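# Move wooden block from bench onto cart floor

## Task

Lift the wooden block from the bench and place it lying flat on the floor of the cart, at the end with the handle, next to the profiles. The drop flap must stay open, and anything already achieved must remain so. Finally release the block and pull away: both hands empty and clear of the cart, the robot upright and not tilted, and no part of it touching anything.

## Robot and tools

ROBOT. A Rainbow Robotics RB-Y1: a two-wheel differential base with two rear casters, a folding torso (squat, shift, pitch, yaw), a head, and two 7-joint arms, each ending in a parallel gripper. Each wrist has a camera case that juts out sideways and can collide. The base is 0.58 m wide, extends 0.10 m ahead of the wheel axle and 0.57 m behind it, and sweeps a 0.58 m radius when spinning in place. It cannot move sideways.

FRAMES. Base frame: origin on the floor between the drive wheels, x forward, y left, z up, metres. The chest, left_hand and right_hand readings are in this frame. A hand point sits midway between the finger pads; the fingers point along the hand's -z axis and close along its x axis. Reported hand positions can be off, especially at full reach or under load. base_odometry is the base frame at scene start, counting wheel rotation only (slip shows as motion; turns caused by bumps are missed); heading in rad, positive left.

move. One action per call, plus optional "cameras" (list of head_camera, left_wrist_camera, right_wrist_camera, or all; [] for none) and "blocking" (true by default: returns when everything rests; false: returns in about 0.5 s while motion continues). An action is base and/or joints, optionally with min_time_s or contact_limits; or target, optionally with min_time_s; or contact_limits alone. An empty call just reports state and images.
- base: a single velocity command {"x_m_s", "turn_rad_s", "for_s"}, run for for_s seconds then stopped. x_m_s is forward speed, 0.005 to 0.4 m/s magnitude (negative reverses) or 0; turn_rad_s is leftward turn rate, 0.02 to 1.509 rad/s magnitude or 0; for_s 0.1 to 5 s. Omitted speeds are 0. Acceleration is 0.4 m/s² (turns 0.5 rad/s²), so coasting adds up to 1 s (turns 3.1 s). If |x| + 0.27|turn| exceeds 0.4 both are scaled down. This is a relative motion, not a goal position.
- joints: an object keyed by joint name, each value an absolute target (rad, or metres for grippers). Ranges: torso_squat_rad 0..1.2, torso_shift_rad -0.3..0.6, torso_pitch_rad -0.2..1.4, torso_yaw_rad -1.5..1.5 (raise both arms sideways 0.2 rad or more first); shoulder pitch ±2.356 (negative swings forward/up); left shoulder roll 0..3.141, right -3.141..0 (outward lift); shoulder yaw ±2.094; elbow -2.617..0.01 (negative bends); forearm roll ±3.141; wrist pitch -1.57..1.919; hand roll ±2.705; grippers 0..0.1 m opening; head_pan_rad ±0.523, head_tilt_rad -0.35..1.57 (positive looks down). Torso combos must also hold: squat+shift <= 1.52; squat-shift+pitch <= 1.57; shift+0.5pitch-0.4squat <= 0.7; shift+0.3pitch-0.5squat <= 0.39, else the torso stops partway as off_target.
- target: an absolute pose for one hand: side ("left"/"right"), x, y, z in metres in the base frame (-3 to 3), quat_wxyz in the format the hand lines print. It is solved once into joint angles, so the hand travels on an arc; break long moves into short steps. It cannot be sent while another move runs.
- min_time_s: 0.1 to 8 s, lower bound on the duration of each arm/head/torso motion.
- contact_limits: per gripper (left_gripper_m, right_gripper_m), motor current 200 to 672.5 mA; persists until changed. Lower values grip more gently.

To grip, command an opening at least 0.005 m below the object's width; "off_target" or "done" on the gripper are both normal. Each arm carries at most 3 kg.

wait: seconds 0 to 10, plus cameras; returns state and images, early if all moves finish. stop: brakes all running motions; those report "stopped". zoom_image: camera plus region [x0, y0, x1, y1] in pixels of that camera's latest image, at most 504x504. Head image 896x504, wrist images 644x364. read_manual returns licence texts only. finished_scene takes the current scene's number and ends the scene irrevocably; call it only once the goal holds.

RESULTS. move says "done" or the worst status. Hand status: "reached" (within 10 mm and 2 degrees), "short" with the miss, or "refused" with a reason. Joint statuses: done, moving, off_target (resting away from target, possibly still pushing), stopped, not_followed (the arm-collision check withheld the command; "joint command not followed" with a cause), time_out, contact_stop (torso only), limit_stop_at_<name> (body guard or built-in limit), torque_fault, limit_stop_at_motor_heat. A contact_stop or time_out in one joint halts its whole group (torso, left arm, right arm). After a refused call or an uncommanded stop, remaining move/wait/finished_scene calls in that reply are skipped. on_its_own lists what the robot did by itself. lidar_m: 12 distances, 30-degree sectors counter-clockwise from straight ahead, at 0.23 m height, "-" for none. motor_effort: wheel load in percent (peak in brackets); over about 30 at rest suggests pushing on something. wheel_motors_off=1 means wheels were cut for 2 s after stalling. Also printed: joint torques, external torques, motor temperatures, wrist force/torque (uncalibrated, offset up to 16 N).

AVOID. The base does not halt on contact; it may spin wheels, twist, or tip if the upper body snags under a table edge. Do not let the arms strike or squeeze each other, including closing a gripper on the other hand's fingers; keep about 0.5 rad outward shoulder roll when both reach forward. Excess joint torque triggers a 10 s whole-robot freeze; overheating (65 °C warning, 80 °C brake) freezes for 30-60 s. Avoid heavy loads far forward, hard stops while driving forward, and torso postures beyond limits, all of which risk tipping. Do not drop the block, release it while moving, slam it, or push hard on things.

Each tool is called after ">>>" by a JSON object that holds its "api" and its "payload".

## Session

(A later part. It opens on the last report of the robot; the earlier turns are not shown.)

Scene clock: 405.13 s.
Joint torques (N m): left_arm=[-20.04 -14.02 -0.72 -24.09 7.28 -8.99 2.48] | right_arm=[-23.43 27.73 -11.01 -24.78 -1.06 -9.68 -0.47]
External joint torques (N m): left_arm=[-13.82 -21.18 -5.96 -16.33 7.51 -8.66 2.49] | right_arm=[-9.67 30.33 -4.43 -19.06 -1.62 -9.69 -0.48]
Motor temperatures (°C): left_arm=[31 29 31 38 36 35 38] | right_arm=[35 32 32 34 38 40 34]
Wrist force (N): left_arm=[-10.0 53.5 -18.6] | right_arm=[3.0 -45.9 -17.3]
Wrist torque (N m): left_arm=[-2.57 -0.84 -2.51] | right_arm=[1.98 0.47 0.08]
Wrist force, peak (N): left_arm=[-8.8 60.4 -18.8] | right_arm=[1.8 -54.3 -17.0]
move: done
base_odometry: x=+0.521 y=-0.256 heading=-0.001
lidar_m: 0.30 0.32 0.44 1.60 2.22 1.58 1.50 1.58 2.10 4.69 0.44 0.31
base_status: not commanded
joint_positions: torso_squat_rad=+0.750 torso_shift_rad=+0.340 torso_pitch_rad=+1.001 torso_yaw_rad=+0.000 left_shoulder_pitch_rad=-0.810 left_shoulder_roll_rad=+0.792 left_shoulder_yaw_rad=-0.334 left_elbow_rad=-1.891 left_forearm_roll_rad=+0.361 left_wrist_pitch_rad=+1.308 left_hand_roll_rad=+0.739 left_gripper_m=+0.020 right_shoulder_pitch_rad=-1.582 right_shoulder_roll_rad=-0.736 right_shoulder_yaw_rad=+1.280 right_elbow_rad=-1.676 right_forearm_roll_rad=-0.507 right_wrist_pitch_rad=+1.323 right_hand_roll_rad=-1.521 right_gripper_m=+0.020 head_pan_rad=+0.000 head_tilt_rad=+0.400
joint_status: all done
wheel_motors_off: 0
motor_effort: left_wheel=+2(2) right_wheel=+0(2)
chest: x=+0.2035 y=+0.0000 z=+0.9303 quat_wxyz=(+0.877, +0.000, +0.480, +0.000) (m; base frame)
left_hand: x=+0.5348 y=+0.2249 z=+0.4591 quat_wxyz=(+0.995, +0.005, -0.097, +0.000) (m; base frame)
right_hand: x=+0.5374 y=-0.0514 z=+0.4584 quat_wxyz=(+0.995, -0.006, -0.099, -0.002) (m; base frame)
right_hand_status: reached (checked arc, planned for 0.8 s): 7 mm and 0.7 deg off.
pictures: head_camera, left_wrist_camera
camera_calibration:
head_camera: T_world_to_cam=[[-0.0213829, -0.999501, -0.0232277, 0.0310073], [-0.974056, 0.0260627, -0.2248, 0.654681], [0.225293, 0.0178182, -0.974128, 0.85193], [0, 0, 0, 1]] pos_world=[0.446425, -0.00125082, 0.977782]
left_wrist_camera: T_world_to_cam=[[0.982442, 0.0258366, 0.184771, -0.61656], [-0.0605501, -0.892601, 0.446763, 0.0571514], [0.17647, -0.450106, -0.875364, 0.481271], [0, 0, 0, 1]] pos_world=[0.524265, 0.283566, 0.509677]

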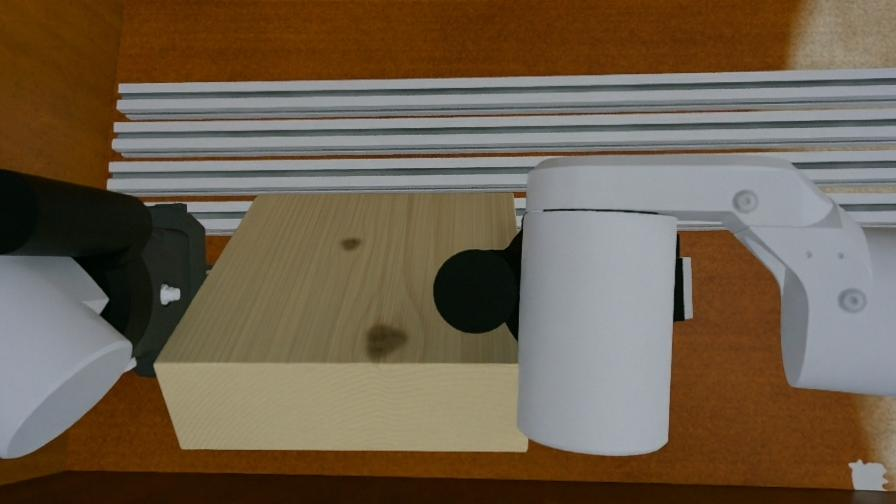

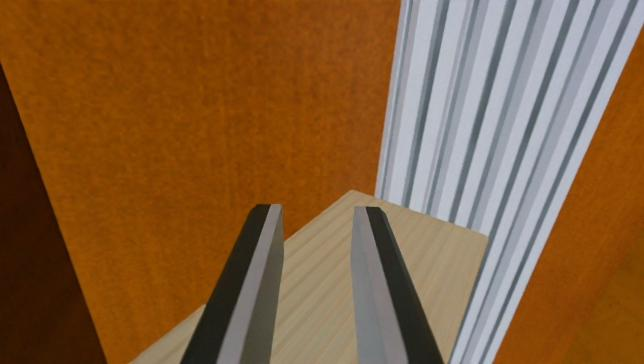

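>>> {"api": "move", "payload": {"target": {"side":"left","x":0.537,"y":0.22,"z":0.475,"quat_wxyz":[0.98,0,-0.2,0]}, "min_time_s": 0.8, "cameras": []}}

>>> {"api": "move", "payload": {"target": {"side":"right","x":0.537,"y":-0.045,"z":0.475,"quat_wxyz":[0.98,0,-0.2,0]}, "min_time_s": 0.8, "cameras": []}}

>>> {"api": "move", "payload": {"target": {"side":"left","x":0.537,"y":0.22,"z":0.49,"quat_wxyz":[0.956,0,-0.295,0]}, "min_time_s": 0.8, "cameras": []}}

>>> {"api": "move", "payload": {"target": {"side":"right","x":0.537,"y":-0.045,"z":0.49,"quat_wxyz":[0.956,0,-0.295,0]}, "min_time_s": 0.8}}

Scene clock: 408.70 s.
Joint torques (N m): left_arm=[-15.99 -10.83 -4.86 -25.12 5.59 -9.71 2.25] | right_arm=[-24.53 23.17 -13.19 -20.87 -1.01 -8.7 -1.41]
External joint torques (N m): left_arm=[-11.86 -17.3 -9.61 -16.89 6.09 -9.15 2.27] | right_arm=[-10.79 25.74 -6.62 -15.14 -1.57 -8.7 -1.42]
Motor temperatures (°C): left_arm=[31 29 31 38 36 35 38] | right_arm=[35 32 32 34 37 40 34]
Wrist force (N): left_arm=[-7.1 49.7 -20.1] | right_arm=[-4.0 -44.1 -14.4]
Wrist torque (N m): left_arm=[-1.77 0.43 -2.15] | right_arm=[2.31 -1.06 1.64]
Wrist force, peak (N): left_arm=[-10.5 61.0 -19.1] | right_arm=[4.4 -54.6 -17.0]
move: done
base_odometry: x=+0.521 y=-0.256 heading=-0.001
lidar_m: 0.30 0.32 0.46 1.60 2.23 1.59 1.50 1.58 2.11 4.69 0.43 0.31
base_status: not commanded
joint_positions: torso_squat_rad=+0.750 torso_shift_rad=+0.340 torso_pitch_rad=+1.001 torso_yaw_rad=+0.000 left_shoulder_pitch_rad=-0.670 left_shoulder_roll_rad=+0.793 left_shoulder_yaw_rad=-0.340 left_elbow_rad=-2.017 left_forearm_roll_rad=+0.132 left_wrist_pitch_rad=+1.161 left_hand_roll_rad=+0.838 left_gripper_m=+0.020 right_shoulder_pitch_rad=-1.582 right_shoulder_roll_rad=-0.734 right_shoulder_yaw_rad=+1.281 right_elbow_rad=-1.677 right_forearm_roll_rad=-0.507 right_wrist_pitch_rad=+1.323 right_hand_roll_rad=-1.520 right_gripper_m=+0.020 head_pan_rad=+0.000 head_tilt_rad=+0.400
joint_status: all done
wheel_motors_off: 0
motor_effort: left_wheel=+1(1) right_wheel=-1(2)
chest: x=+0.2035 y=+0.0001 z=+0.9303 quat_wxyz=(+0.877, +0.000, +0.480, +0.000) (m; base frame)
left_hand: x=+0.5360 y=+0.2244 z=+0.4742 quat_wxyz=(+0.980, +0.005, -0.196, -0.001) (m; base frame)
left_hand_status: reached (checked arc, planned for 0.8 s): 5 mm and 0.7 deg off.
right_hand: x=+0.5367 y=-0.0505 z=+0.4585 quat_wxyz=(+0.995, -0.005, -0.099, -0.001) (m; base frame)
pictures: none
No camera images: "cameras" was empty.

Scene clock: 409.83 s.
Joint torques (N m): left_arm=[-18.74 -12.16 -3.22 -25.75 5.91 -10.13 2.49] | right_arm=[-22.07 29.5 -9.87 -25.29 1.41 -9.92 -0.42]
External joint torques (N m): left_arm=[-14.63 -18.64 -7.97 -17.53 6.41 -9.57 2.51] | right_arm=[-9.57 31.69 -3.64 -19.2 0.5 -10.03 -0.44]
Motor temperatures (°C): left_arm=[31 29 31 38 36 35 38] | right_arm=[35 32 32 34 37 40 34]
Wrist force (N): left_arm=[-13.6 51.9 -15.7] | right_arm=[-1.1 -46.0 -17.9]
Wrist torque (N m): left_arm=[-2.48 -0.95 -2.53] | right_arm=[1.58 0.29 0.07]
Wrist force, peak (N): left_arm=[-12.5 62.4 -15.5] | right_arm=[-1.1 -56.0 -18.7]
move: done
base_odometry: x=+0.521 y=-0.256 heading=-0.001
lidar_m: 0.30 0.32 0.45 1.61 2.21 1.59 1.50 1.57 2.09 4.69 0.44 0.30
base_status: not commanded
joint_positions: torso_squat_rad=+0.750 torso_shift_rad=+0.340 torso_pitch_rad=+1.001 torso_yaw_rad=+0.000 left_shoulder_pitch_rad=-0.670 left_shoulder_roll_rad=+0.794 left_shoulder_yaw_rad=-0.341 left_elbow_rad=-2.017 left_forearm_roll_rad=+0.132 left_wrist_pitch_rad=+1.161 left_hand_roll_rad=+0.838 left_gripper_m=+0.020 right_shoulder_pitch_rad=-1.550 right_shoulder_roll_rad=-0.746 right_shoulder_yaw_rad=+1.360 right_elbow_rad=-1.802 right_forearm_roll_rad=-0.233 right_wrist_pitch_rad=+1.400 right_hand_roll_rad=-1.687 right_gripper_m=+0.020 head_pan_rad=+0.000 head_tilt_rad=+0.400
joint_status: all done
wheel_motors_off: 0
motor_effort: left_wheel=+0(1) right_wheel=-1(2)
chest: x=+0.2035 y=+0.0001 z=+0.9303 quat_wxyz=(+0.877, +0.000, +0.480, +0.000) (m; base frame)
left_hand: x=+0.5356 y=+0.2247 z=+0.4739 quat_wxyz=(+0.981, +0.005, -0.196, -0.001) (m; base frame)
right_hand: x=+0.5386 y=-0.0513 z=+0.4734 quat_wxyz=(+0.980, -0.006, -0.199, -0.002) (m; base frame)
right_hand_status: reached (checked arc, planned for 0.8 s): 7 mm and 0.8 deg off.
pictures: none
No camera images: "cameras" was empty.

Scene clock: 410.97 s.
Joint torques (N m): left_arm=[-12.81 -10.14 -6.66 -24.13 4.14 -9.79 2.09] | right_arm=[-23.18 24.38 -12.34 -22.72 1.59 -9.22 -1.51]
External joint torques (N m): left_arm=[-10.68 -15.73 -10.7 -15.47 4.86 -9.1 2.12] | right_arm=[-10.7 26.55 -6.12 -16.62 0.69 -9.32 -1.53]
Motor temperatures (°C): left_arm=[31 29 31 38 36 35 38] | right_arm=[35 32 32 35 37 40 34]
Wrist force (N): left_arm=[-7.9 50.9 -13.4] | right_arm=[-8.1 -44.5 -18.4]
Wrist torque (N m): left_arm=[-2.63 0.10 -2.12] | right_arm=[1.64 -0.91 1.77]
Wrist force, peak (N): left_arm=[-13.8 69.9 -17.5] | right_arm=[0.5 -65.0 -16.4]
move: done
base_odometry: x=+0.521 y=-0.256 heading=-0.001
lidar_m: 0.30 0.32 0.45 1.60 2.21 1.58 1.51 1.57 2.09 4.69 0.43 0.31
base_status: not commanded
joint_positions: torso_squat_rad=+0.750 torso_shift_rad=+0.340 torso_pitch_rad=+1.001 torso_yaw_rad=+0.000 left_shoulder_pitch_rad=-0.539 left_shoulder_roll_rad=+0.757 left_shoulder_yaw_rad=-0.344 left_elbow_rad=-2.080 left_forearm_roll_rad=-0.141 left_wrist_pitch_rad=+1.000 left_hand_roll_rad=+0.938 left_gripper_m=+0.020 right_shoulder_pitch_rad=-1.550 right_shoulder_roll_rad=-0.745 right_shoulder_yaw_rad=+1.360 right_elbow_rad=-1.802 right_forearm_roll_rad=-0.233 right_wrist_pitch_rad=+1.400 right_hand_roll_rad=-1.686 right_gripper_m=+0.020 head_pan_rad=+0.000 head_tilt_rad=+0.400
joint_status: all done
wheel_motors_off: 0
motor_effort: left_wheel=+0(1) right_wheel=+1(2)
chest: x=+0.2035 y=+0.0001 z=+0.9303 quat_wxyz=(+0.877, +0.000, +0.480, +0.000) (m; base frame)
left_hand: x=+0.5360 y=+0.2239 z=+0.4890 quat_wxyz=(+0.957, +0.005, -0.291, -0.002) (m; base frame)
left_hand_status: reached (checked arc, planned for 0.8 s): 4 mm and 0.7 deg off.
right_hand: x=+0.5378 y=-0.0505 z=+0.4734 quat_wxyz=(+0.980, -0.006, -0.199, -0.001) (m; base frame)
pictures: none
No camera images: "cameras" was empty.

Scene clock: 412.10 s.
Joint torques (N m): left_arm=[-16.12 -9.86 -6.08 -26.03 4.23 -10.53 2.3] | right_arm=[-20.16 30.14 -8.6 -24.34 3.71 -9.44 -0.44]
External joint torques (N m): left_arm=[-14.01 -15.45 -10.11 -17.38 4.95 -9.84 2.33] | right_arm=[-8.84 31.78 -2.9 -17.99 2.52 -9.71 -0.47]
Motor temperatures (°C): left_arm=[31 29 31 39 36 35 38] | right_arm=[35 32 32 35 37 40 34]
Wrist force (N): left_arm=[-15.4 52.6 -14.0] | right_arm=[-4.4 -46.7 -16.6]
Wrist torque (N m): left_arm=[-2.58 -0.95 -2.49] | right_arm=[1.56 0.20 0.11]
Wrist force, peak (N): left_arm=[-16.2 54.4 -13.5] | right_arm=[-5.3 -48.1 -15.7]
move: done
base_odometry: x=+0.521 y=-0.256 heading=-0.001
lidar_m: 0.29 0.31 0.45 1.60 2.22 1.58 1.50 1.57 2.08 4.69 0.44 0.31
base_status: not commanded
joint_positions: torso_squat_rad=+0.750 torso_shift_rad=+0.340 torso_pitch_rad=+1.001 torso_yaw_rad=+0.000 left_shoulder_pitch_rad=-0.538 left_shoulder_roll_rad=+0.757 left_shoulder_yaw_rad=-0.344 left_elbow_rad=-2.080 left_forearm_roll_rad=-0.141 left_wrist_pitch_rad=+1.000 left_hand_roll_rad=+0.938 left_gripper_m=+0.020 right_shoulder_pitch_rad=-1.519 right_shoulder_roll_rad=-0.730 right_shoulder_yaw_rad=+1.448 right_elbow_rad=-1.861 right_forearm_roll_rad=+0.030 right_wrist_pitch_rad=+1.497 right_hand_roll_rad=-1.807 right_gripper_m=+0.020 head_pan_rad=+0.000 head_tilt_rad=+0.400
joint_status: all done
wheel_motors_off: 0
motor_effort: left_wheel=+0(1) right_wheel=-1(2)
chest: x=+0.2035 y=+0.0001 z=+0.9303 quat_wxyz=(+0.877, +0.000, +0.480, +0.000) (m; base frame)
left_hand: x=+0.5355 y=+0.2242 z=+0.4886 quat_wxyz=(+0.957, +0.005, -0.290, -0.002) (m; base frame)
right_hand: x=+0.5385 y=-0.0511 z=+0.4884 quat_wxyz=(+0.956, -0.007, -0.295, -0.001) (m; base frame)
right_hand_status: reached (checked arc, planned for 0.8 s): 6 mm and 0.8 deg off.
pictures: head_camera, left_wrist_camera, right_wrist_camera
camera_calibration:
head_camera: T_world_to_cam=[[-0.0213829, -0.999501, -0.0232277, 0.0310096], [-0.974056, 0.0260627, -0.2248, 0.654704], [0.225293, 0.0178182, -0.974128, 0.852028], [0, 0, 0, 1]] pos_world=[0.446425, -0.00125082, 0.977882]
left_wrist_camera: T_world_to_cam=[[0.836056, 0.0208286, 0.548249, -0.72078], [-0.232282, -0.891864, 0.388102, 0.163742], [0.497047, -0.451823, -0.74081, 0.269621], [0, 0, 0, 1]] pos_world=[0.506632, 0.282869, 0.531356]
right_wrist_camera: T_world_to_cam=[[-0.810943, -0.030972, -0.584304, 0.719296], [-0.311732, 0.867948, 0.386639, 0.0504393], [0.495171, 0.495688, -0.713512, 0.179352], [0, 0, 0, 1]] pos_world=[0.510222, -0.110403, 0.528756]

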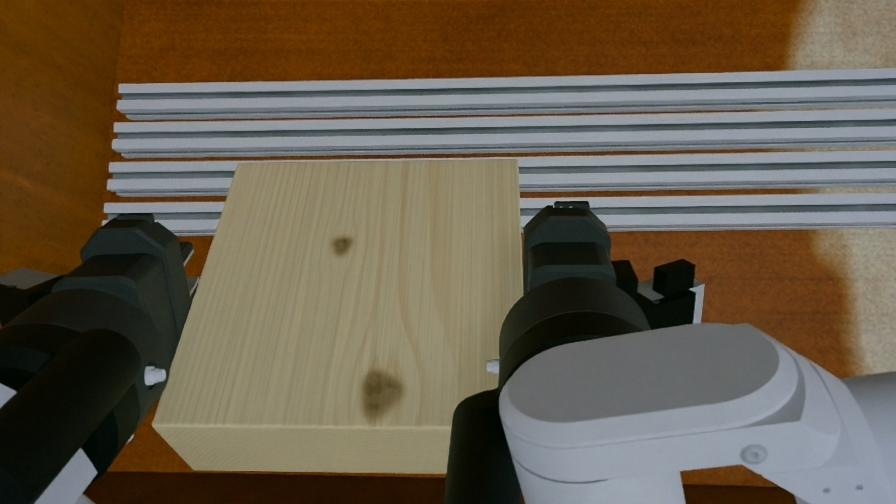

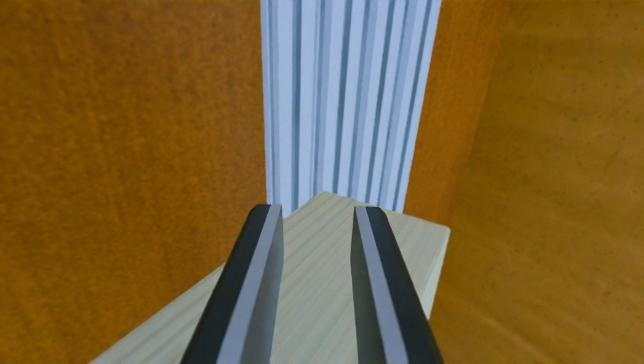

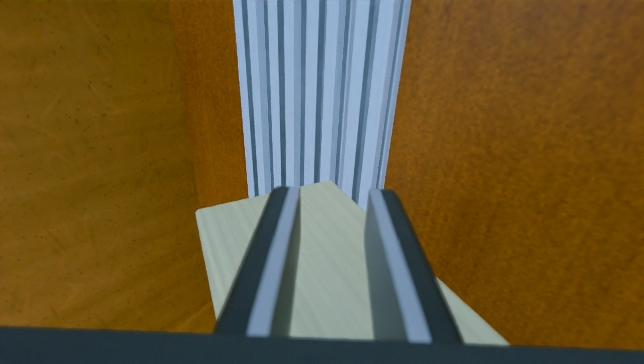

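>>> {"api": "move", "payload": {"base": {"x_m_s":0.08,"for_s":0.45}, "cameras": []}}

>>> {"api": "move", "payload": {"target": {"side":"left","x":0.515,"y":0.22,"z":0.46,"quat_wxyz":[0.97,0,-0.243,0]}, "min_time_s": 0.8, "cameras": []}}

>>> {"api": "move", "payload": {"target": {"side":"right","x":0.515,"y":-0.045,"z":0.46,"quat_wxyz":[0.97,0,-0.243,0]}, "min_time_s": 0.8, "cameras": []}}

>>> {"api": "move", "payload": {"target": {"side":"left","x":0.5,"y":0.22,"z":0.43,"quat_wxyz":[0.982,0,-0.19,0]}, "min_time_s": 0.8, "cameras": []}}

>>> {"api": "move", "payload": {"target": {"side":"right","x":0.5,"y":-0.045,"z":0.43,"quat_wxyz":[0.982,0,-0.19,0]}, "min_time_s": 0.8}}

Scene clock: 426.13 s.
Joint torques (N m): left_arm=[-16.53 -10.21 -5.96 -26.14 4.32 -10.56 2.33] | right_arm=[-20.7 30.09 -8.43 -23.93 3.68 -9.44 -0.51]
External joint torques (N m): left_arm=[-14.42 -15.79 -9.99 -17.49 5.04 -9.87 2.36] | right_arm=[-9.38 31.72 -2.74 -17.57 2.49 -9.72 -0.54]
Motor temperatures (°C): left_arm=[31 29 31 40 35 36 38] | right_arm=[35 32 32 36 37 41 34]
Wrist force (N): left_arm=[-15.6 52.6 -13.9] | right_arm=[-4.5 -46.8 -15.5]
Wrist torque (N m): left_arm=[-2.61 -0.95 -2.53] | right_arm=[1.57 0.24 0.10]
Wrist force, peak (N): left_arm=[-16.8 53.8 -14.5] | right_arm=[-5.2 -47.3 -16.5]
move: done
base_odometry: x=+0.558 y=-0.256 heading=-0.001
lidar_m: 0.26 0.27 0.39 1.60 2.28 1.61 1.54 1.61 2.16 4.51 0.36 0.28
base_status: done (sent for 0.47 of 0.47 s)
joint_positions: torso_squat_rad=+0.750 torso_shift_rad=+0.340 torso_pitch_rad=+1.001 torso_yaw_rad=+0.000 left_shoulder_pitch_rad=-0.538 left_shoulder_roll_rad=+0.757 left_shoulder_yaw_rad=-0.344 left_elbow_rad=-2.080 left_forearm_roll_rad=-0.141 left_wrist_pitch_rad=+1.000 left_hand_roll_rad=+0.938 left_gripper_m=+0.020 right_shoulder_pitch_rad=-1.519 right_shoulder_roll_rad=-0.730 right_shoulder_yaw_rad=+1.448 right_elbow_rad=-1.862 right_forearm_roll_rad=+0.030 right_wrist_pitch_rad=+1.497 right_hand_roll_rad=-1.807 right_gripper_m=+0.020 head_pan_rad=+0.000 head_tilt_rad=+0.400
joint_status: not commanded
wheel_motors_off: 0
motor_effort: left_wheel=-2(24) right_wheel=-1(23)
chest: x=+0.2035 y=+0.0001 z=+0.9303 quat_wxyz=(+0.877, +0.000, +0.480, +0.000) (m; base frame)
left_hand: x=+0.5355 y=+0.2243 z=+0.4886 quat_wxyz=(+0.957, +0.005, -0.290, -0.002) (m; base frame)
right_hand: x=+0.5385 y=-0.0511 z=+0.4884 quat_wxyz=(+0.956, -0.007, -0.295, -0.001) (m; base frame)
pictures: none
No camera images: "cameras" was empty.

Scene clock: 427.27 s.
Joint torques (N m): left_arm=[-13.6 -12.66 -11.02 -24.34 5.1 -9.66 0.44] | right_arm=[-24.3 26.87 -12.78 -23.53 4.81 -9.91 -2.27]
External joint torques (N m): left_arm=[-11.59 -18.22 -14.86 -15.96 5.71 -9.06 0.47] | right_arm=[-13.01 28.49 -7.1 -17.17 3.62 -10.19 -2.29]
Motor temperatures (°C): left_arm=[31 29 31 40 35 36 38] | right_arm=[35 32 32 36 37 41 34]
Wrist force (N): left_arm=[-3.7 54.6 -16.4] | right_arm=[-13.6 -49.1 -15.4]
Wrist torque (N m): left_arm=[-2.61 -0.11 -0.70] | right_arm=[1.27 -0.84 2.51]
Wrist force, peak (N): left_arm=[-12.6 59.6 -14.7] | right_arm=[-13.7 -53.9 -15.9]
move: done
base_odometry: x=+0.558 y=-0.256 heading=-0.001
lidar_m: 0.27 0.28 0.40 1.59 2.28 1.62 1.54 1.61 2.15 4.52 0.37 0.28
base_status: not commanded
joint_positions: torso_squat_rad=+0.750 torso_shift_rad=+0.340 torso_pitch_rad=+1.001 torso_yaw_rad=+0.000 left_shoulder_pitch_rad=-0.556 left_shoulder_roll_rad=+0.749 left_shoulder_yaw_rad=-0.373 left_elbow_rad=-2.005 left_forearm_roll_rad=-0.074 left_wrist_pitch_rad=+1.007 left_hand_roll_rad=+0.920 left_gripper_m=+0.020 right_shoulder_pitch_rad=-1.518 right_shoulder_roll_rad=-0.729 right_shoulder_yaw_rad=+1.449 right_elbow_rad=-1.862 right_forearm_roll_rad=+0.030 right_wrist_pitch_rad=+1.497 right_hand_roll_rad=-1.806 right_gripper_m=+0.020 head_pan_rad=+0.000 head_tilt_rad=+0.400
joint_status: all done
wheel_motors_off: 0
motor_effort: left_wheel=+0(2) right_wheel=+0(4)
chest: x=+0.2035 y=+0.0001 z=+0.9303 quat_wxyz=(+0.877, +0.000, +0.480, +0.000) (m; base frame)
left_hand: x=+0.5146 y=+0.2250 z=+0.4590 quat_wxyz=(+0.970, +0.006, -0.242, +0.000) (m; base frame)
left_hand_status: reached (checked arc, planned for 0.8 s): 5 mm and 0.7 deg off.
right_hand: x=+0.5375 y=-0.0510 z=+0.4879 quat_wxyz=(+0.956, -0.007, -0.294, +0.000) (m; base frame)
pictures: none
No camera images: "cameras" was empty.

Scene clock: 428.40 s.
Joint torques (N m): left_arm=[-14.18 -11.41 -7.16 -25.01 4.75 -9.58 2.37] | right_arm=[-19.87 28.52 -11.67 -22.62 3.12 -8.83 -0.74]
External joint torques (N m): left_arm=[-12.17 -16.95 -10.98 -16.63 5.35 -8.98 2.39] | right_arm=[-8.95 29.88 -6.29 -16.23 2.09 -9.06 -0.76]
Motor temperatures (°C): left_arm=[31 29 31 40 35 36 38] | right_arm=[35 32 32 36 37 41 34]
Wrist force (N): left_arm=[-11.1 50.5 -15.9] | right_arm=[-5.5 -44.6 -15.2]
Wrist torque (N m): left_arm=[-2.36 -0.75 -2.41] | right_arm=[1.63 -0.21 0.76]
Wrist force, peak (N): left_arm=[-2.4 58.4 -18.8] | right_arm=[-15.5 -52.8 -13.9]
move: done
base_odometry: x=+0.558 y=-0.256 heading=-0.001
lidar_m: 0.25 0.27 0.40 1.60 2.28 1.61 1.54 1.61 2.15 4.52 0.37 0.27
base_status: not commanded
joint_positions: torso_squat_rad=+0.750 torso_shift_rad=+0.340 torso_pitch_rad=+1.001 torso_yaw_rad=+0.000 left_shoulder_pitch_rad=-0.556 left_shoulder_roll_rad=+0.749 left_shoulder_yaw_rad=-0.374 left_elbow_rad=-2.004 left_forearm_roll_rad=-0.074 left_wrist_pitch_rad=+1.007 left_hand_roll_rad=+0.919 left_gripper_m=+0.020 right_shoulder_pitch_rad=-1.490 right_shoulder_roll_rad=-0.706 right_shoulder_yaw_rad=+1.448 right_elbow_rad=-1.790 right_forearm_roll_rad=-0.043 right_wrist_pitch_rad=+1.422 right_hand_roll_rad=-1.796 right_gripper_m=+0.020 head_pan_rad=+0.000 head_tilt_rad=+0.400
joint_status: all done
wheel_motors_off: 0
motor_effort: left_wheel=+0(1) right_wheel=-2(2)
chest: x=+0.2035 y=+0.0001 z=+0.9303 quat_wxyz=(+0.877, +0.000, +0.480, +0.000) (m; base frame)
left_hand: x=+0.5141 y=+0.2247 z=+0.4588 quat_wxyz=(+0.970, +0.006, -0.241, +0.000) (m; base frame)
right_hand: x=+0.5160 y=-0.0513 z=+0.4581 quat_wxyz=(+0.970, -0.007, -0.243, -0.001) (m; base frame)
right_hand_status: reached (checked arc, planned for 0.8 s): 7 mm and 0.8 deg off.
pictures: none
No camera images: "cameras" was empty.

Scene clock: 429.53 s.
Joint torques (N m): left_arm=[-13.05 -12.97 -8.33 -21.87 4.84 -7.33 1.08] | right_arm=[-22.94 26.12 -12.4 -23.78 3.78 -9.04 -2.06]
External joint torques (N m): left_arm=[-10.63 -18.63 -12.1 -13.83 5.3 -6.82 1.1] | right_arm=[-12.03 27.47 -7.02 -17.4 2.75 -9.27 -2.08]
Motor temperatures (°C): left_arm=[31 29 31 40 35 36 38] | right_arm=[35 32 32 36 37 41 34]
Wrist force (N): left_arm=[-3.2 50.3 -14.0] | right_arm=[-11.8 -44.7 -18.4]
Wrist torque (N m): left_arm=[-3.44 -0.54 -1.19] | right_arm=[1.28 -0.58 2.26]
Wrist force, peak (N): left_arm=[-11.7 59.5 -17.9] | right_arm=[-4.6 -53.2 -15.5]
move: done
base_odometry: x=+0.558 y=-0.256 heading=-0.001
lidar_m: 0.26 0.27 0.40 1.58 2.28 1.60 1.54 1.60 2.16 4.52 0.38 0.28
base_status: not commanded
joint_positions: torso_squat_rad=+0.750 torso_shift_rad=+0.340 torso_pitch_rad=+1.001 torso_yaw_rad=+0.000 left_shoulder_pitch_rad=-0.605 left_shoulder_roll_rad=+0.740 left_shoulder_yaw_rad=-0.400 left_elbow_rad=-1.903 left_forearm_roll_rad=+0.023 left_wrist_pitch_rad=+1.017 left_hand_roll_rad=+0.881 left_gripper_m=+0.020 right_shoulder_pitch_rad=-1.490 right_shoulder_roll_rad=-0.705 right_shoulder_yaw_rad=+1.448 right_elbow_rad=-1.790 right_forearm_roll_rad=-0.043 right_wrist_pitch_rad=+1.422 right_hand_roll_rad=-1.796 right_gripper_m=+0.020 head_pan_rad=+0.000 head_tilt_rad=+0.400
joint_status: all done
wheel_motors_off: 0
motor_effort: left_wheel=+0(1) right_wheel=-1(3)
chest: x=+0.2035 y=+0.0001 z=+0.9303 quat_wxyz=(+0.877, +0.000, +0.480, +0.000) (m; base frame)
left_hand: x=+0.4996 y=+0.2248 z=+0.4293 quat_wxyz=(+0.982, +0.005, -0.189, +0.000) (m; base frame)
left_hand_status: reached (checked arc, planned for 0.8 s): 5 mm and 0.6 deg off.
right_hand: x=+0.5155 y=-0.0512 z=+0.4579 quat_wxyz=(+0.970, -0.007, -0.243, -0.001) (m; base frame)
pictures: none
No camera images: "cameras" was empty.

Scene clock: 430.67 s.
Joint torques (N m): left_arm=[-14.04 -12.88 -5.21 -25.36 5.55 -9.28 2.05] | right_arm=[-19.22 26.86 -12.16 -20.99 2.07 -8 -1.05]
External joint torques (N m): left_arm=[-11.64 -18.53 -8.98 -17.33 6.01 -8.77 2.07] | right_arm=[-8.34 28.04 -6.97 -14.75 1.23 -8.16 -1.07]
Motor temperatures (°C): left_arm=[31 29 31 40 35 36 38] | right_arm=[35 32 32 36 37 41 34]
Wrist force (N): left_arm=[-8.2 47.9 -22.0] | right_arm=[-5.6 -43.0 -11.2]
Wrist torque (N m): left_arm=[-1.55 -0.60 -2.25] | right_arm=[2.22 -0.54 1.09]
Wrist force, peak (N): left_arm=[-2.4 55.5 -13.6] | right_arm=[-13.3 -49.1 -20.2]
move: done
base_odometry: x=+0.558 y=-0.256 heading=-0.001
lidar_m: 0.25 0.27 0.40 1.58 2.26 1.62 1.54 1.61 2.15 4.52 0.38 0.27
base_status: not commanded
joint_positions: torso_squat_rad=+0.750 torso_shift_rad=+0.340 torso_pitch_rad=+1.001 torso_yaw_rad=+0.000 left_shoulder_pitch_rad=-0.605 left_shoulder_roll_rad=+0.740 left_shoulder_yaw_rad=-0.401 left_elbow_rad=-1.902 left_forearm_roll_rad=+0.023 left_wrist_pitch_rad=+1.018 left_hand_roll_rad=+0.880 left_gripper_m=+0.020 right_shoulder_pitch_rad=-1.475 right_shoulder_roll_rad=-0.679 right_shoulder_yaw_rad=+1.437 right_elbow_rad=-1.689 right_forearm_roll_rad=-0.137 right_wrist_pitch_rad=+1.323 right_hand_roll_rad=-1.759 right_gripper_m=+0.020 head_pan_rad=+0.000 head_tilt_rad=+0.400
joint_status: all done
wheel_motors_off: 0
motor_effort: left_wheel=+0(1) right_wheel=-3(3)
chest: x=+0.2035 y=+0.0001 z=+0.9303 quat_wxyz=(+0.877, +0.000, +0.480, +0.000) (m; base frame)
left_hand: x=+0.4990 y=+0.2249 z=+0.4289 quat_wxyz=(+0.982, +0.006, -0.188, +0.000) (m; base frame)
right_hand: x=+0.5008 y=-0.0511 z=+0.4283 quat_wxyz=(+0.982, -0.006, -0.190, -0.001) (m; base frame)
right_hand_status: reached (checked arc, planned for 0.8 s): 6 mm and 0.7 deg off.
pictures: head_camera, left_wrist_camera, right_wrist_camera
camera_calibration:
head_camera: T_world_to_cam=[[-0.0213817, -0.999502, -0.0232256, 0.031007], [-0.974078, 0.0260593, -0.224705, 0.654621], [0.225198, 0.017819, -0.97415, 0.852092], [0, 0, 0, 1]] pos_world=[0.446425, -0.00125083, 0.977882]
left_wrist_camera: T_world_to_cam=[[0.931895, 0.024441, 0.361904, -0.626244], [-0.142382, -0.893001, 0.426939, 0.117854], [0.333616, -0.449391, -0.828703, 0.362531], [0, 0, 0, 1]] pos_world=[0.479428, 0.283468, 0.476754]
right_wrist_camera: T_world_to_cam=[[-0.917085, -0.0297704, -0.397578, 0.626805], [-0.221099, 0.867795, 0.445025, -0.00843562], [0.331767, 0.49603, -0.802424, 0.275141], [0, 0, 0, 1]] pos_world=[0.481686, -0.110498, 0.473738]

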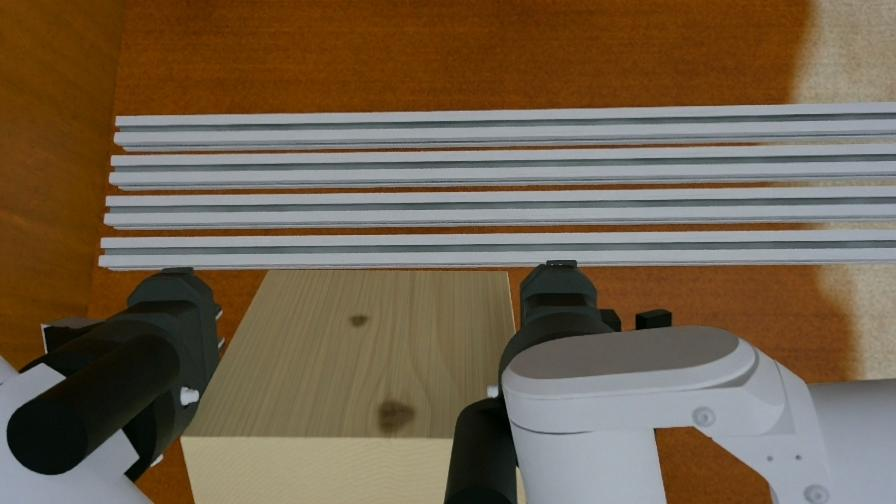

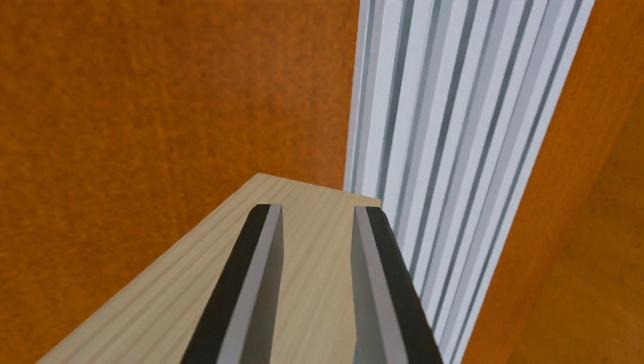

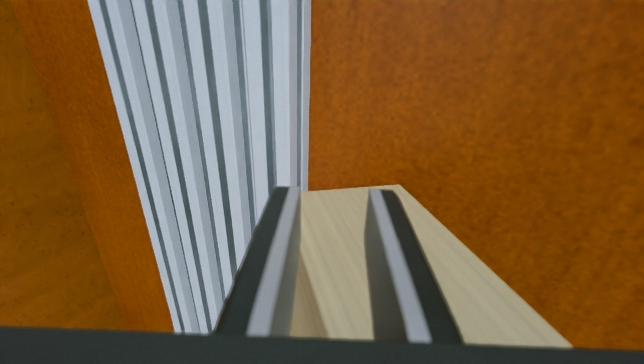

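>>> {"api": "move", "payload": {"target": {"side":"left","x":0.493,"y":0.22,"z":0.4,"quat_wxyz":[0.984,0,-0.178,0]}, "min_time_s": 0.8, "cameras": []}}

>>> {"api": "move", "payload": {"target": {"side":"right","x":0.493,"y":-0.045,"z":0.4,"quat_wxyz":[0.984,0,-0.178,0]}, "min_time_s": 0.8, "cameras": []}}

>>> {"api": "move", "payload": {"target": {"side":"left","x":0.487,"y":0.22,"z":0.372,"quat_wxyz":[0.986,0,-0.167,0]}, "min_time_s": 0.8, "cameras": []}}

>>> {"api": "move", "payload": {"target": {"side":"right","x":0.487,"y":-0.045,"z":0.372,"quat_wxyz":[0.986,0,-0.167,0]}, "min_time_s": 0.8}}

Scene clock: 433.90 s.
Joint torques (N m): left_arm=[-12.39 -15.35 -9.33 -16.95 4.27 -8.31 0.88] | right_arm=[-21.66 23.07 -11.81 -21.62 2.11 -8.3 -1.86]
External joint torques (N m): left_arm=[-9.89 -20.83 -12.85 -9.24 4.67 -7.82 0.9] | right_arm=[-10.78 24.24 -6.61 -15.38 1.26 -8.45 -1.87]
Motor temperatures (°C): left_arm=[31 29 31 40 35 36 37] | right_arm=[35 32 32 36 37 41 34]
Wrist force (N): left_arm=[0.0 47.7 8.6] | right_arm=[-10.9 -40.6 -12.4]
Wrist torque (N m): left_arm=[-3.08 0.98 -0.99] | right_arm=[1.33 -1.04 2.05]
Wrist force, peak (N): left_arm=[-8.3 59.6 -21.5] | right_arm=[-4.3 -54.5 -14.5]
move: done
base_odometry: x=+0.558 y=-0.256 heading=-0.001
lidar_m: 0.26 0.27 0.40 1.59 2.26 1.62 1.54 1.61 2.14 4.51 0.37 0.28
base_status: not commanded
joint_positions: torso_squat_rad=+0.750 torso_shift_rad=+0.340 torso_pitch_rad=+1.000 torso_yaw_rad=+0.000 left_shoulder_pitch_rad=-0.634 left_shoulder_roll_rad=+0.704 left_shoulder_yaw_rad=-0.426 left_elbow_rad=-1.773 left_forearm_roll_rad=+0.016 left_wrist_pitch_rad=+0.942 left_hand_roll_rad=+0.876 left_gripper_m=+0.020 right_shoulder_pitch_rad=-1.474 right_shoulder_roll_rad=-0.678 right_shoulder_yaw_rad=+1.437 right_elbow_rad=-1.689 right_forearm_roll_rad=-0.137 right_wrist_pitch_rad=+1.324 right_hand_roll_rad=-1.759 right_gripper_m=+0.020 head_pan_rad=+0.000 head_tilt_rad=+0.400
joint_status: all done
wheel_motors_off: 0
motor_effort: left_wheel=+5(6) right_wheel=-3(3)
chest: x=+0.2032 y=+0.0001 z=+0.9305 quat_wxyz=(+0.878, +0.000, +0.479, +0.000) (m; base frame)
left_hand: x=+0.4928 y=+0.2250 z=+0.4003 quat_wxyz=(+0.984, +0.005, -0.178, +0.000) (m; base frame)
left_hand_status: reached (checked arc, planned for 0.8 s): 5 mm and 0.6 deg off.
right_hand: x=+0.5005 y=-0.0507 z=+0.4287 quat_wxyz=(+0.982, -0.006, -0.190, -0.001) (m; base frame)
pictures: none
No camera images: "cameras" was empty.

Scene clock: 435.03 s.
Joint torques (N m): left_arm=[-14.15 -13.4 -5.45 -23.94 4.98 -8.3 2] | right_arm=[-15.77 26.21 -6.65 -16.52 1.61 -8.94 -1.15]
External joint torques (N m): left_arm=[-11.67 -18.87 -8.96 -16.23 5.39 -7.81 2.02] | right_arm=[-5.1 26.98 -1.84 -10.54 0.83 -9.09 -1.17]
Motor temperatures (°C): left_arm=[31 29 31 40 35 36 37] | right_arm=[35 33 32 36 37 41 34]
Wrist force (N): left_arm=[-9.1 45.2 -21.5] | right_arm=[0.4 -48.0 19.0]
Wrist torque (N m): left_arm=[-1.91 -0.94 -2.11] | right_arm=[2.68 0.35 0.82]
Wrist force, peak (N): left_arm=[-2.9 55.0 -7.6] | right_arm=[-6.6 -59.9 -3.3]
move: done
base_odometry: x=+0.558 y=-0.256 heading=-0.001
lidar_m: 0.26 0.29 0.40 1.58 2.28 1.63 1.54 1.61 2.15 4.50 0.36 0.28
base_status: not commanded
joint_positions: torso_squat_rad=+0.750 torso_shift_rad=+0.340 torso_pitch_rad=+1.000 torso_yaw_rad=+0.000 left_shoulder_pitch_rad=-0.634 left_shoulder_roll_rad=+0.704 left_shoulder_yaw_rad=-0.427 left_elbow_rad=-1.772 left_forearm_roll_rad=+0.016 left_wrist_pitch_rad=+0.942 left_hand_roll_rad=+0.876 left_gripper_m=+0.020 right_shoulder_pitch_rad=-1.452 right_shoulder_roll_rad=-0.631 right_shoulder_yaw_rad=+1.451 right_elbow_rad=-1.556 right_forearm_roll_rad=-0.131 right_wrist_pitch_rad=+1.228 right_hand_roll_rad=-1.760 right_gripper_m=+0.020 head_pan_rad=+0.000 head_tilt_rad=+0.400
joint_status: all done
wheel_motors_off: 0
motor_effort: left_wheel=+2(6) right_wheel=+2(7)
chest: x=+0.2030 y=+0.0001 z=+0.9306 quat_wxyz=(+0.878, +0.000, +0.479, +0.000) (m; base frame)
left_hand: x=+0.4920 y=+0.2249 z=+0.3997 quat_wxyz=(+0.984, +0.005, -0.177, +0.000) (m; base frame)
right_hand: x=+0.4944 y=-0.0509 z=+0.3993 quat_wxyz=(+0.984, -0.006, -0.179, -0.001) (m; base frame)
right_hand_status: reached (checked arc, planned for 0.8 s): 6 mm and 0.7 deg off.
pictures: none
No camera images: "cameras" was empty.

Scene clock: 436.17 s.
Joint torques (N m): left_arm=[-12.3 -13.51 -6.7 -18.15 3.86 -7.04 0.9] | right_arm=[-19.78 23.17 -10 -21.69 1.56 -7.9 -1.62]
External joint torques (N m): left_arm=[-9.67 -18.79 -9.93 -10.85 4.22 -6.58 0.92] | right_arm=[-9.14 23.91 -5.21 -15.71 0.78 -8.05 -1.64]
Motor temperatures (°C): left_arm=[31 29 31 40 35 36 37] | right_arm=[35 32 32 36 37 41 34]
Wrist force (N): left_arm=[-3.2 41.6 -3.2] | right_arm=[-9.9 -33.2 -17.1]
Wrist torque (N m): left_arm=[-2.36 -0.04 -1.09] | right_arm=[0.14 -1.13 1.74]
Wrist force, peak (N): left_arm=[-8.3 73.0 23.2] | right_arm=[0.8 -52.1 13.7]
move: done
base_odometry: x=+0.558 y=-0.256 heading=-0.001
lidar_m: 0.26 0.28 0.39 1.59 2.27 1.62 1.54 1.60 2.15 4.51 0.37 0.27
base_status: not commanded
joint_positions: torso_squat_rad=+0.750 torso_shift_rad=+0.340 torso_pitch_rad=+1.000 torso_yaw_rad=+0.000 left_shoulder_pitch_rad=-0.671 left_shoulder_roll_rad=+0.666 left_shoulder_yaw_rad=-0.448 left_elbow_rad=-1.636 left_forearm_roll_rad=+0.014 left_wrist_pitch_rad=+0.867 left_hand_roll_rad=+0.869 left_gripper_m=+0.020 right_shoulder_pitch_rad=-1.451 right_shoulder_roll_rad=-0.630 right_shoulder_yaw_rad=+1.452 right_elbow_rad=-1.555 right_forearm_roll_rad=-0.131 right_wrist_pitch_rad=+1.227 right_hand_roll_rad=-1.760 right_gripper_m=+0.020 head_pan_rad=+0.000 head_tilt_rad=+0.400
joint_status: all done
wheel_motors_off: 0
motor_effort: left_wheel=+3(12) right_wheel=+0(4)
chest: x=+0.2032 y=+0.0001 z=+0.9305 quat_wxyz=(+0.878, +0.000, +0.479, +0.000) (m; base frame)
left_hand: x=+0.4863 y=+0.2248 z=+0.3714 quat_wxyz=(+0.986, +0.005, -0.166, +0.000) (m; base frame)
left_hand_status: reached (checked arc, planned for 0.8 s): 5 mm and 0.6 deg off.
right_hand: x=+0.4935 y=-0.0509 z=+0.3984 quat_wxyz=(+0.984, -0.006, -0.178, -0.001) (m; base frame)
pictures: none
No camera images: "cameras" was empty.

Scene clock: 437.30 s.
Joint torques (N m): left_arm=[-13 -13.47 -3.79 -22.43 4.7 -7.63 1.65] | right_arm=[-17.26 26.37 -7.65 -20.23 1.49 -7.49 -1.13]
External joint torques (N m): left_arm=[-10.39 -18.74 -7.01 -15.14 5.05 -7.16 1.67] | right_arm=[-6.82 26.67 -3.28 -14.56 0.77 -7.63 -1.14]
Motor temperatures (°C): left_arm=[31 29 31 40 35 36 37] | right_arm=[35 33 32 36 37 41 34]
Wrist force (N): left_arm=[-6.3 39.7 -20.8] | right_arm=[-3.6 -35.7 -7.9]
Wrist torque (N m): left_arm=[-0.96 -0.59 -1.83] | right_arm=[1.31 -0.39 0.84]
Wrist force, peak (N): left_arm=[-6.9 49.8 -12.0] | right_arm=[-5.3 -47.0 -13.7]
move: done
base_odometry: x=+0.558 y=-0.256 heading=-0.001
lidar_m: 0.26 0.29 0.39 1.59 2.27 1.62 1.53 1.61 2.15 4.52 0.37 0.27
base_status: not commanded
joint_positions: torso_squat_rad=+0.750 torso_shift_rad=+0.340 torso_pitch_rad=+1.000 torso_yaw_rad=+0.000 left_shoulder_pitch_rad=-0.670 left_shoulder_roll_rad=+0.666 left_shoulder_yaw_rad=-0.449 left_elbow_rad=-1.635 left_forearm_roll_rad=+0.014 left_wrist_pitch_rad=+0.867 left_hand_roll_rad=+0.869 left_gripper_m=+0.020 right_shoulder_pitch_rad=-1.433 right_shoulder_roll_rad=-0.578 right_shoulder_yaw_rad=+1.463 right_elbow_rad=-1.415 right_forearm_roll_rad=-0.129 right_wrist_pitch_rad=+1.132 right_hand_roll_rad=-1.758 right_gripper_m=+0.020 head_pan_rad=+0.000 head_tilt_rad=+0.400
joint_status: all done
wheel_motors_off: 0
motor_effort: left_wheel=+1(4) right_wheel=+2(2)
chest: x=+0.2033 y=+0.0001 z=+0.9304 quat_wxyz=(+0.878, +0.000, +0.480, +0.000) (m; base frame)
left_hand: x=+0.4857 y=+0.2250 z=+0.3708 quat_wxyz=(+0.986, +0.005, -0.165, +0.000) (m; base frame)
right_hand: x=+0.4881 y=-0.0513 z=+0.3707 quat_wxyz=(+0.986, -0.006, -0.168, -0.001) (m; base frame)
right_hand_status: reached (checked arc, planned for 0.8 s): 7 mm and 0.7 deg off.
pictures: head_camera, left_wrist_camera, right_wrist_camera
camera_calibration:
head_camera: T_world_to_cam=[[-0.021392, -0.999503, -0.0231407, 0.0309314], [-0.973941, 0.0260611, -0.2253, 0.655012], [0.225791, 0.017718, -0.974015, 0.852031], [0, 0, 0, 1]] pos_world=[0.446224, -0.00125057, 0.97818]
left_wrist_camera: T_world_to_cam=[[0.947979, 0.0246428, 0.317379, -0.584235], [-0.122136, -0.892542, 0.43411, 0.128212], [0.293971, -0.45029, -0.843101, 0.343634], [0, 0, 0, 1]] pos_world=[0.468483, 0.283567, 0.419484]
right_wrist_camera: T_world_to_cam=[[-0.934526, -0.0290465, -0.354708, 0.584872], [-0.199906, 0.867423, 0.455647, 0.000219065], [0.294447, 0.496723, -0.816436, 0.256663], [0, 0, 0, 1]] pos_world=[0.471048, -0.110692, 0.416908]

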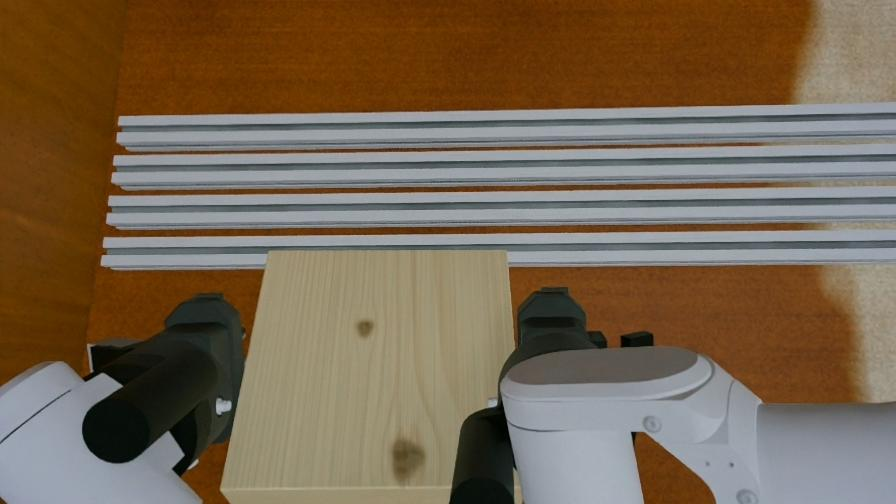

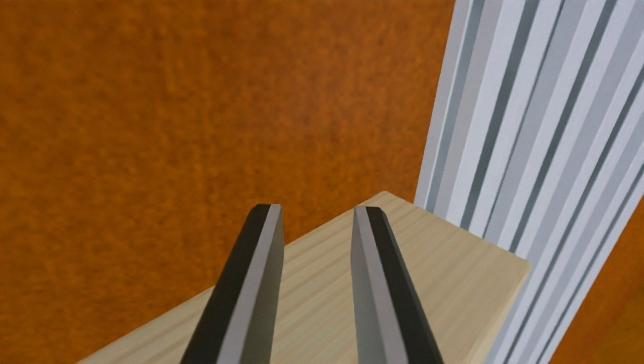

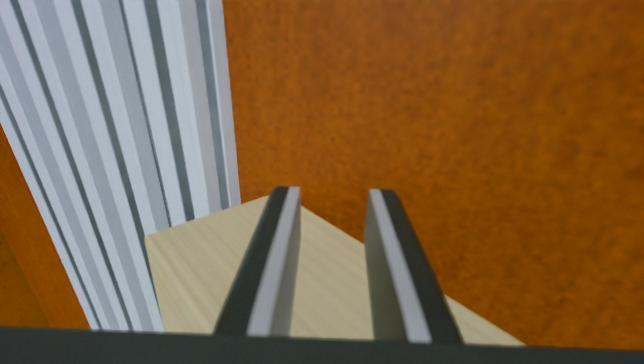

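>>> {"api": "move", "payload": {"base": {"x_m_s":-0.05,"for_s":0.4}, "cameras": []}}

>>> {"api": "move", "payload": {"target": {"side":"left","x":0.483,"y":0.222,"z":0.347,"quat_wxyz":[0.986,0,-0.167,0]}, "min_time_s": 0.8, "cameras": []}}

>>> {"api": "move", "payload": {"target": {"side":"right","x":0.483,"y":-0.045,"z":0.347,"quat_wxyz":[0.986,0,-0.167,0]}, "min_time_s": 0.8}}

Scene clock: 440.40 s.
Joint torques (N m): left_arm=[-11.68 -13.47 -5.21 -22.28 5.24 -7.48 1.8] | right_arm=[-18.17 26.26 -8.04 -20.25 1.36 -7.6 -1.01]
External joint torques (N m): left_arm=[-9.07 -18.74 -8.43 -14.98 5.6 -7.02 1.81] | right_arm=[-7.74 26.56 -3.67 -14.59 0.64 -7.75 -1.03]
Motor temperatures (°C): left_arm=[31 29 31 40 35 36 37] | right_arm=[35 33 32 36 37 41 34]
Wrist force (N): left_arm=[-4.5 39.8 -21.3] | right_arm=[-5.0 -35.9 -2.9]
Wrist torque (N m): left_arm=[-0.96 -0.56 -1.81] | right_arm=[1.43 -0.35 0.88]
Wrist force, peak (N): left_arm=[-4.4 40.6 -21.8] | right_arm=[-3.1 -35.5 -12.0]
move: done
base_odometry: x=+0.538 y=-0.256 heading=-0.001
lidar_m: 0.28 0.29 0.42 1.60 2.24 1.60 1.52 1.60 2.13 4.61 0.41 0.30
base_status: done (sent for 0.4 of 0.4 s)
joint_positions: torso_squat_rad=+0.750 torso_shift_rad=+0.340 torso_pitch_rad=+1.000 torso_yaw_rad=+0.000 left_shoulder_pitch_rad=-0.671 left_shoulder_roll_rad=+0.666 left_shoulder_yaw_rad=-0.449 left_elbow_rad=-1.635 left_forearm_roll_rad=+0.014 left_wrist_pitch_rad=+0.867 left_hand_roll_rad=+0.869 left_gripper_m=+0.020 right_shoulder_pitch_rad=-1.433 right_shoulder_roll_rad=-0.578 right_shoulder_yaw_rad=+1.463 right_elbow_rad=-1.415 right_forearm_roll_rad=-0.129 right_wrist_pitch_rad=+1.132 right_hand_roll_rad=-1.758 right_gripper_m=+0.020 head_pan_rad=+0.000 head_tilt_rad=+0.400
joint_status: not commanded
wheel_motors_off: 0
motor_effort: left_wheel=+2(22) right_wheel=+3(22)
chest: x=+0.2033 y=+0.0001 z=+0.9304 quat_wxyz=(+0.877, +0.000, +0.480, +0.000) (m; base frame)
left_hand: x=+0.4860 y=+0.2250 z=+0.3709 quat_wxyz=(+0.986, +0.005, -0.165, +0.000) (m; base frame)
right_hand: x=+0.4880 y=-0.0514 z=+0.3706 quat_wxyz=(+0.986, -0.006, -0.167, -0.001) (m; base frame)
pictures: none
No camera images: "cameras" was empty.

Scene clock: 441.53 s.
Joint torques (N m): left_arm=[-3.67 -14.91 -8.3 -11.97 2.95 -6.38 1.41] | right_arm=[-17.65 19.66 -8.23 -18.86 1.2 -6.03 -1.06]
External joint torques (N m): left_arm=[-0.94 -20.04 -11.28 -5.09 3.27 -5.91 1.43] | right_arm=[-7.18 19.91 -3.85 -13.19 0.48 -6.16 -1.08]
Motor temperatures (°C): left_arm=[31 29 31 40 35 36 37] | right_arm=[35 32 32 36 37 41 34]
Wrist force (N): left_arm=[-6.2 34.4 -9.1] | right_arm=[-7.4 -27.2 -13.4]
Wrist torque (N m): left_arm=[-1.83 -0.26 -1.47] | right_arm=[0.72 -0.92 1.22]
Wrist force, peak (N): left_arm=[-7.7 51.1 -19.1] | right_arm=[-2.4 -43.7 -8.9]
move: done
base_odometry: x=+0.538 y=-0.256 heading=-0.001
lidar_m: 0.26 0.27 0.41 1.59 2.24 1.61 1.53 1.59 2.13 4.61 0.40 0.29
base_status: not commanded
joint_positions: torso_squat_rad=+0.750 torso_shift_rad=+0.340 torso_pitch_rad=+0.999 torso_yaw_rad=+0.000 left_shoulder_pitch_rad=-0.701 left_shoulder_roll_rad=+0.630 left_shoulder_yaw_rad=-0.462 left_elbow_rad=-1.505 left_forearm_roll_rad=-0.012 left_wrist_pitch_rad=+0.774 left_hand_roll_rad=+0.876 left_gripper_m=+0.020 right_shoulder_pitch_rad=-1.433 right_shoulder_roll_rad=-0.576 right_shoulder_yaw_rad=+1.463 right_elbow_rad=-1.416 right_forearm_roll_rad=-0.129 right_wrist_pitch_rad=+1.132 right_hand_roll_rad=-1.758 right_gripper_m=+0.020 head_pan_rad=+0.000 head_tilt_rad=+0.400
joint_status: all done
wheel_motors_off: 0
motor_effort: left_wheel=-10(26) right_wheel=+0(5)
chest: x=+0.2029 y=-0.0002 z=+0.9308 quat_wxyz=(+0.878, +0.000, +0.479, +0.000) (m; base frame)
left_hand: x=+0.4843 y=+0.2262 z=+0.3483 quat_wxyz=(+0.986, +0.004, -0.168, +0.000) (m; base frame)
left_hand_status: reached (checked arc, planned for 0.8 s): 5 mm and 0.5 deg off.
right_hand: x=+0.4878 y=-0.0501 z=+0.3715 quat_wxyz=(+0.986, -0.005, -0.168, -0.001) (m; base frame)
pictures: none
No camera images: "cameras" was empty.

Scene clock: 442.67 s.
Joint torques (N m): left_arm=[-0.86 -12.96 -7.12 -13.4 3.44 -6.24 1.3] | right_arm=[-16.65 22.07 -6.4 -17.85 1.37 -6.01 -1.08]
External joint torques (N m): left_arm=[1.88 -18.07 -10.09 -6.52 3.77 -5.77 1.31] | right_arm=[-6.46 21.77 -2.51 -12.6 0.69 -6.16 -1.1]
Motor temperatures (°C): left_arm=[31 29 31 40 35 36 37] | right_arm=[35 32 32 36 37 40 34]
Wrist force (N): left_arm=[-4.7 33.3 -19.7] | right_arm=[-5.0 -27.5 -7.9]
Wrist torque (N m): left_arm=[-0.93 -0.57 -1.49] | right_arm=[0.87 -0.51 0.87]
Wrist force, peak (N): left_arm=[-6.5 46.5 -14.6] | right_arm=[-4.5 -43.5 -11.8]
move: done
base_odometry: x=+0.538 y=-0.256 heading=-0.001
lidar_m: 0.27 0.29 0.40 1.59 2.24 1.61 1.52 1.58 2.12 4.62 0.39 0.29
base_status: not commanded
joint_positions: torso_squat_rad=+0.750 torso_shift_rad=+0.340 torso_pitch_rad=+0.999 torso_yaw_rad=+0.000 left_shoulder_pitch_rad=-0.702 left_shoulder_roll_rad=+0.630 left_shoulder_yaw_rad=-0.462 left_elbow_rad=-1.505 left_forearm_roll_rad=-0.012 left_wrist_pitch_rad=+0.774 left_hand_roll_rad=+0.876 left_gripper_m=+0.020 right_shoulder_pitch_rad=-1.414 right_shoulder_roll_rad=-0.516 right_shoulder_yaw_rad=+1.478 right_elbow_rad=-1.268 right_forearm_roll_rad=-0.104 right_wrist_pitch_rad=+1.041 right_hand_roll_rad=-1.772 right_gripper_m=+0.020 head_pan_rad=+0.000 head_tilt_rad=+0.400
joint_status: all done
wheel_motors_off: 0
motor_effort: left_wheel=-10(11) right_wheel=+0(2)
chest: x=+0.2030 y=-0.0001 z=+0.9307 quat_wxyz=(+0.878, +0.000, +0.479, +0.000) (m; base frame)
left_hand: x=+0.4845 y=+0.2258 z=+0.3481 quat_wxyz=(+0.986, +0.004, -0.168, +0.000) (m; base frame)
right_hand: x=+0.4838 y=-0.0505 z=+0.3461 quat_wxyz=(+0.986, -0.005, -0.167, -0.001) (m; base frame)
right_hand_status: reached (checked arc, planned for 0.8 s): 6 mm and 0.6 deg off.
pictures: head_camera, left_wrist_camera, right_wrist_camera
camera_calibration:
head_camera: T_world_to_cam=[[-0.0215789, -0.999488, -0.0236143, 0.0311811], [-0.97373, 0.0263665, -0.226176, 0.655579], [0.226683, 0.0181133, -0.9738, 0.851883], [0, 0, 0, 1]] pos_world=[0.445922, -0.00155065, 0.978576]
left_wrist_camera: T_world_to_cam=[[0.946051, 0.0249186, 0.323058, -0.57697], [-0.125286, -0.891358, 0.435643, 0.139342], [0.298816, -0.452615, -0.840148, 0.322314], [0, 0, 0, 1]] pos_world=[0.466988, 0.284465, 0.396483]
right_wrist_camera: T_world_to_cam=[[-0.934612, -0.029479, -0.354445, 0.572095], [-0.200677, 0.866488, 0.457085, 0.00971482], [0.293648, 0.498326, -0.815746, 0.237661], [0, 0, 0, 1]] pos_world=[0.466847, -0.109986, 0.392206]

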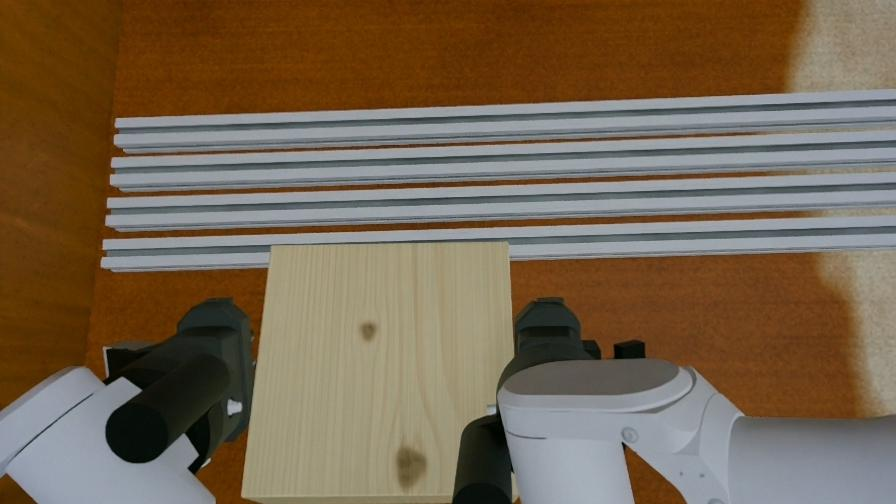

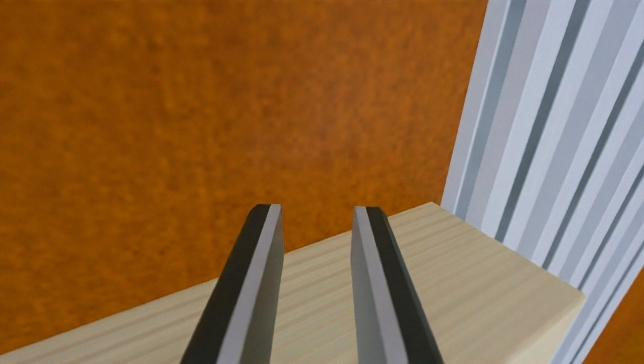

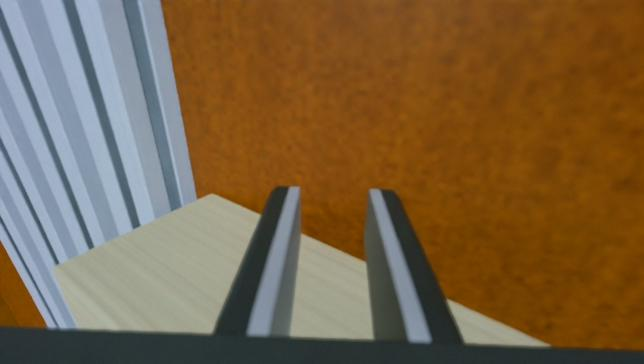

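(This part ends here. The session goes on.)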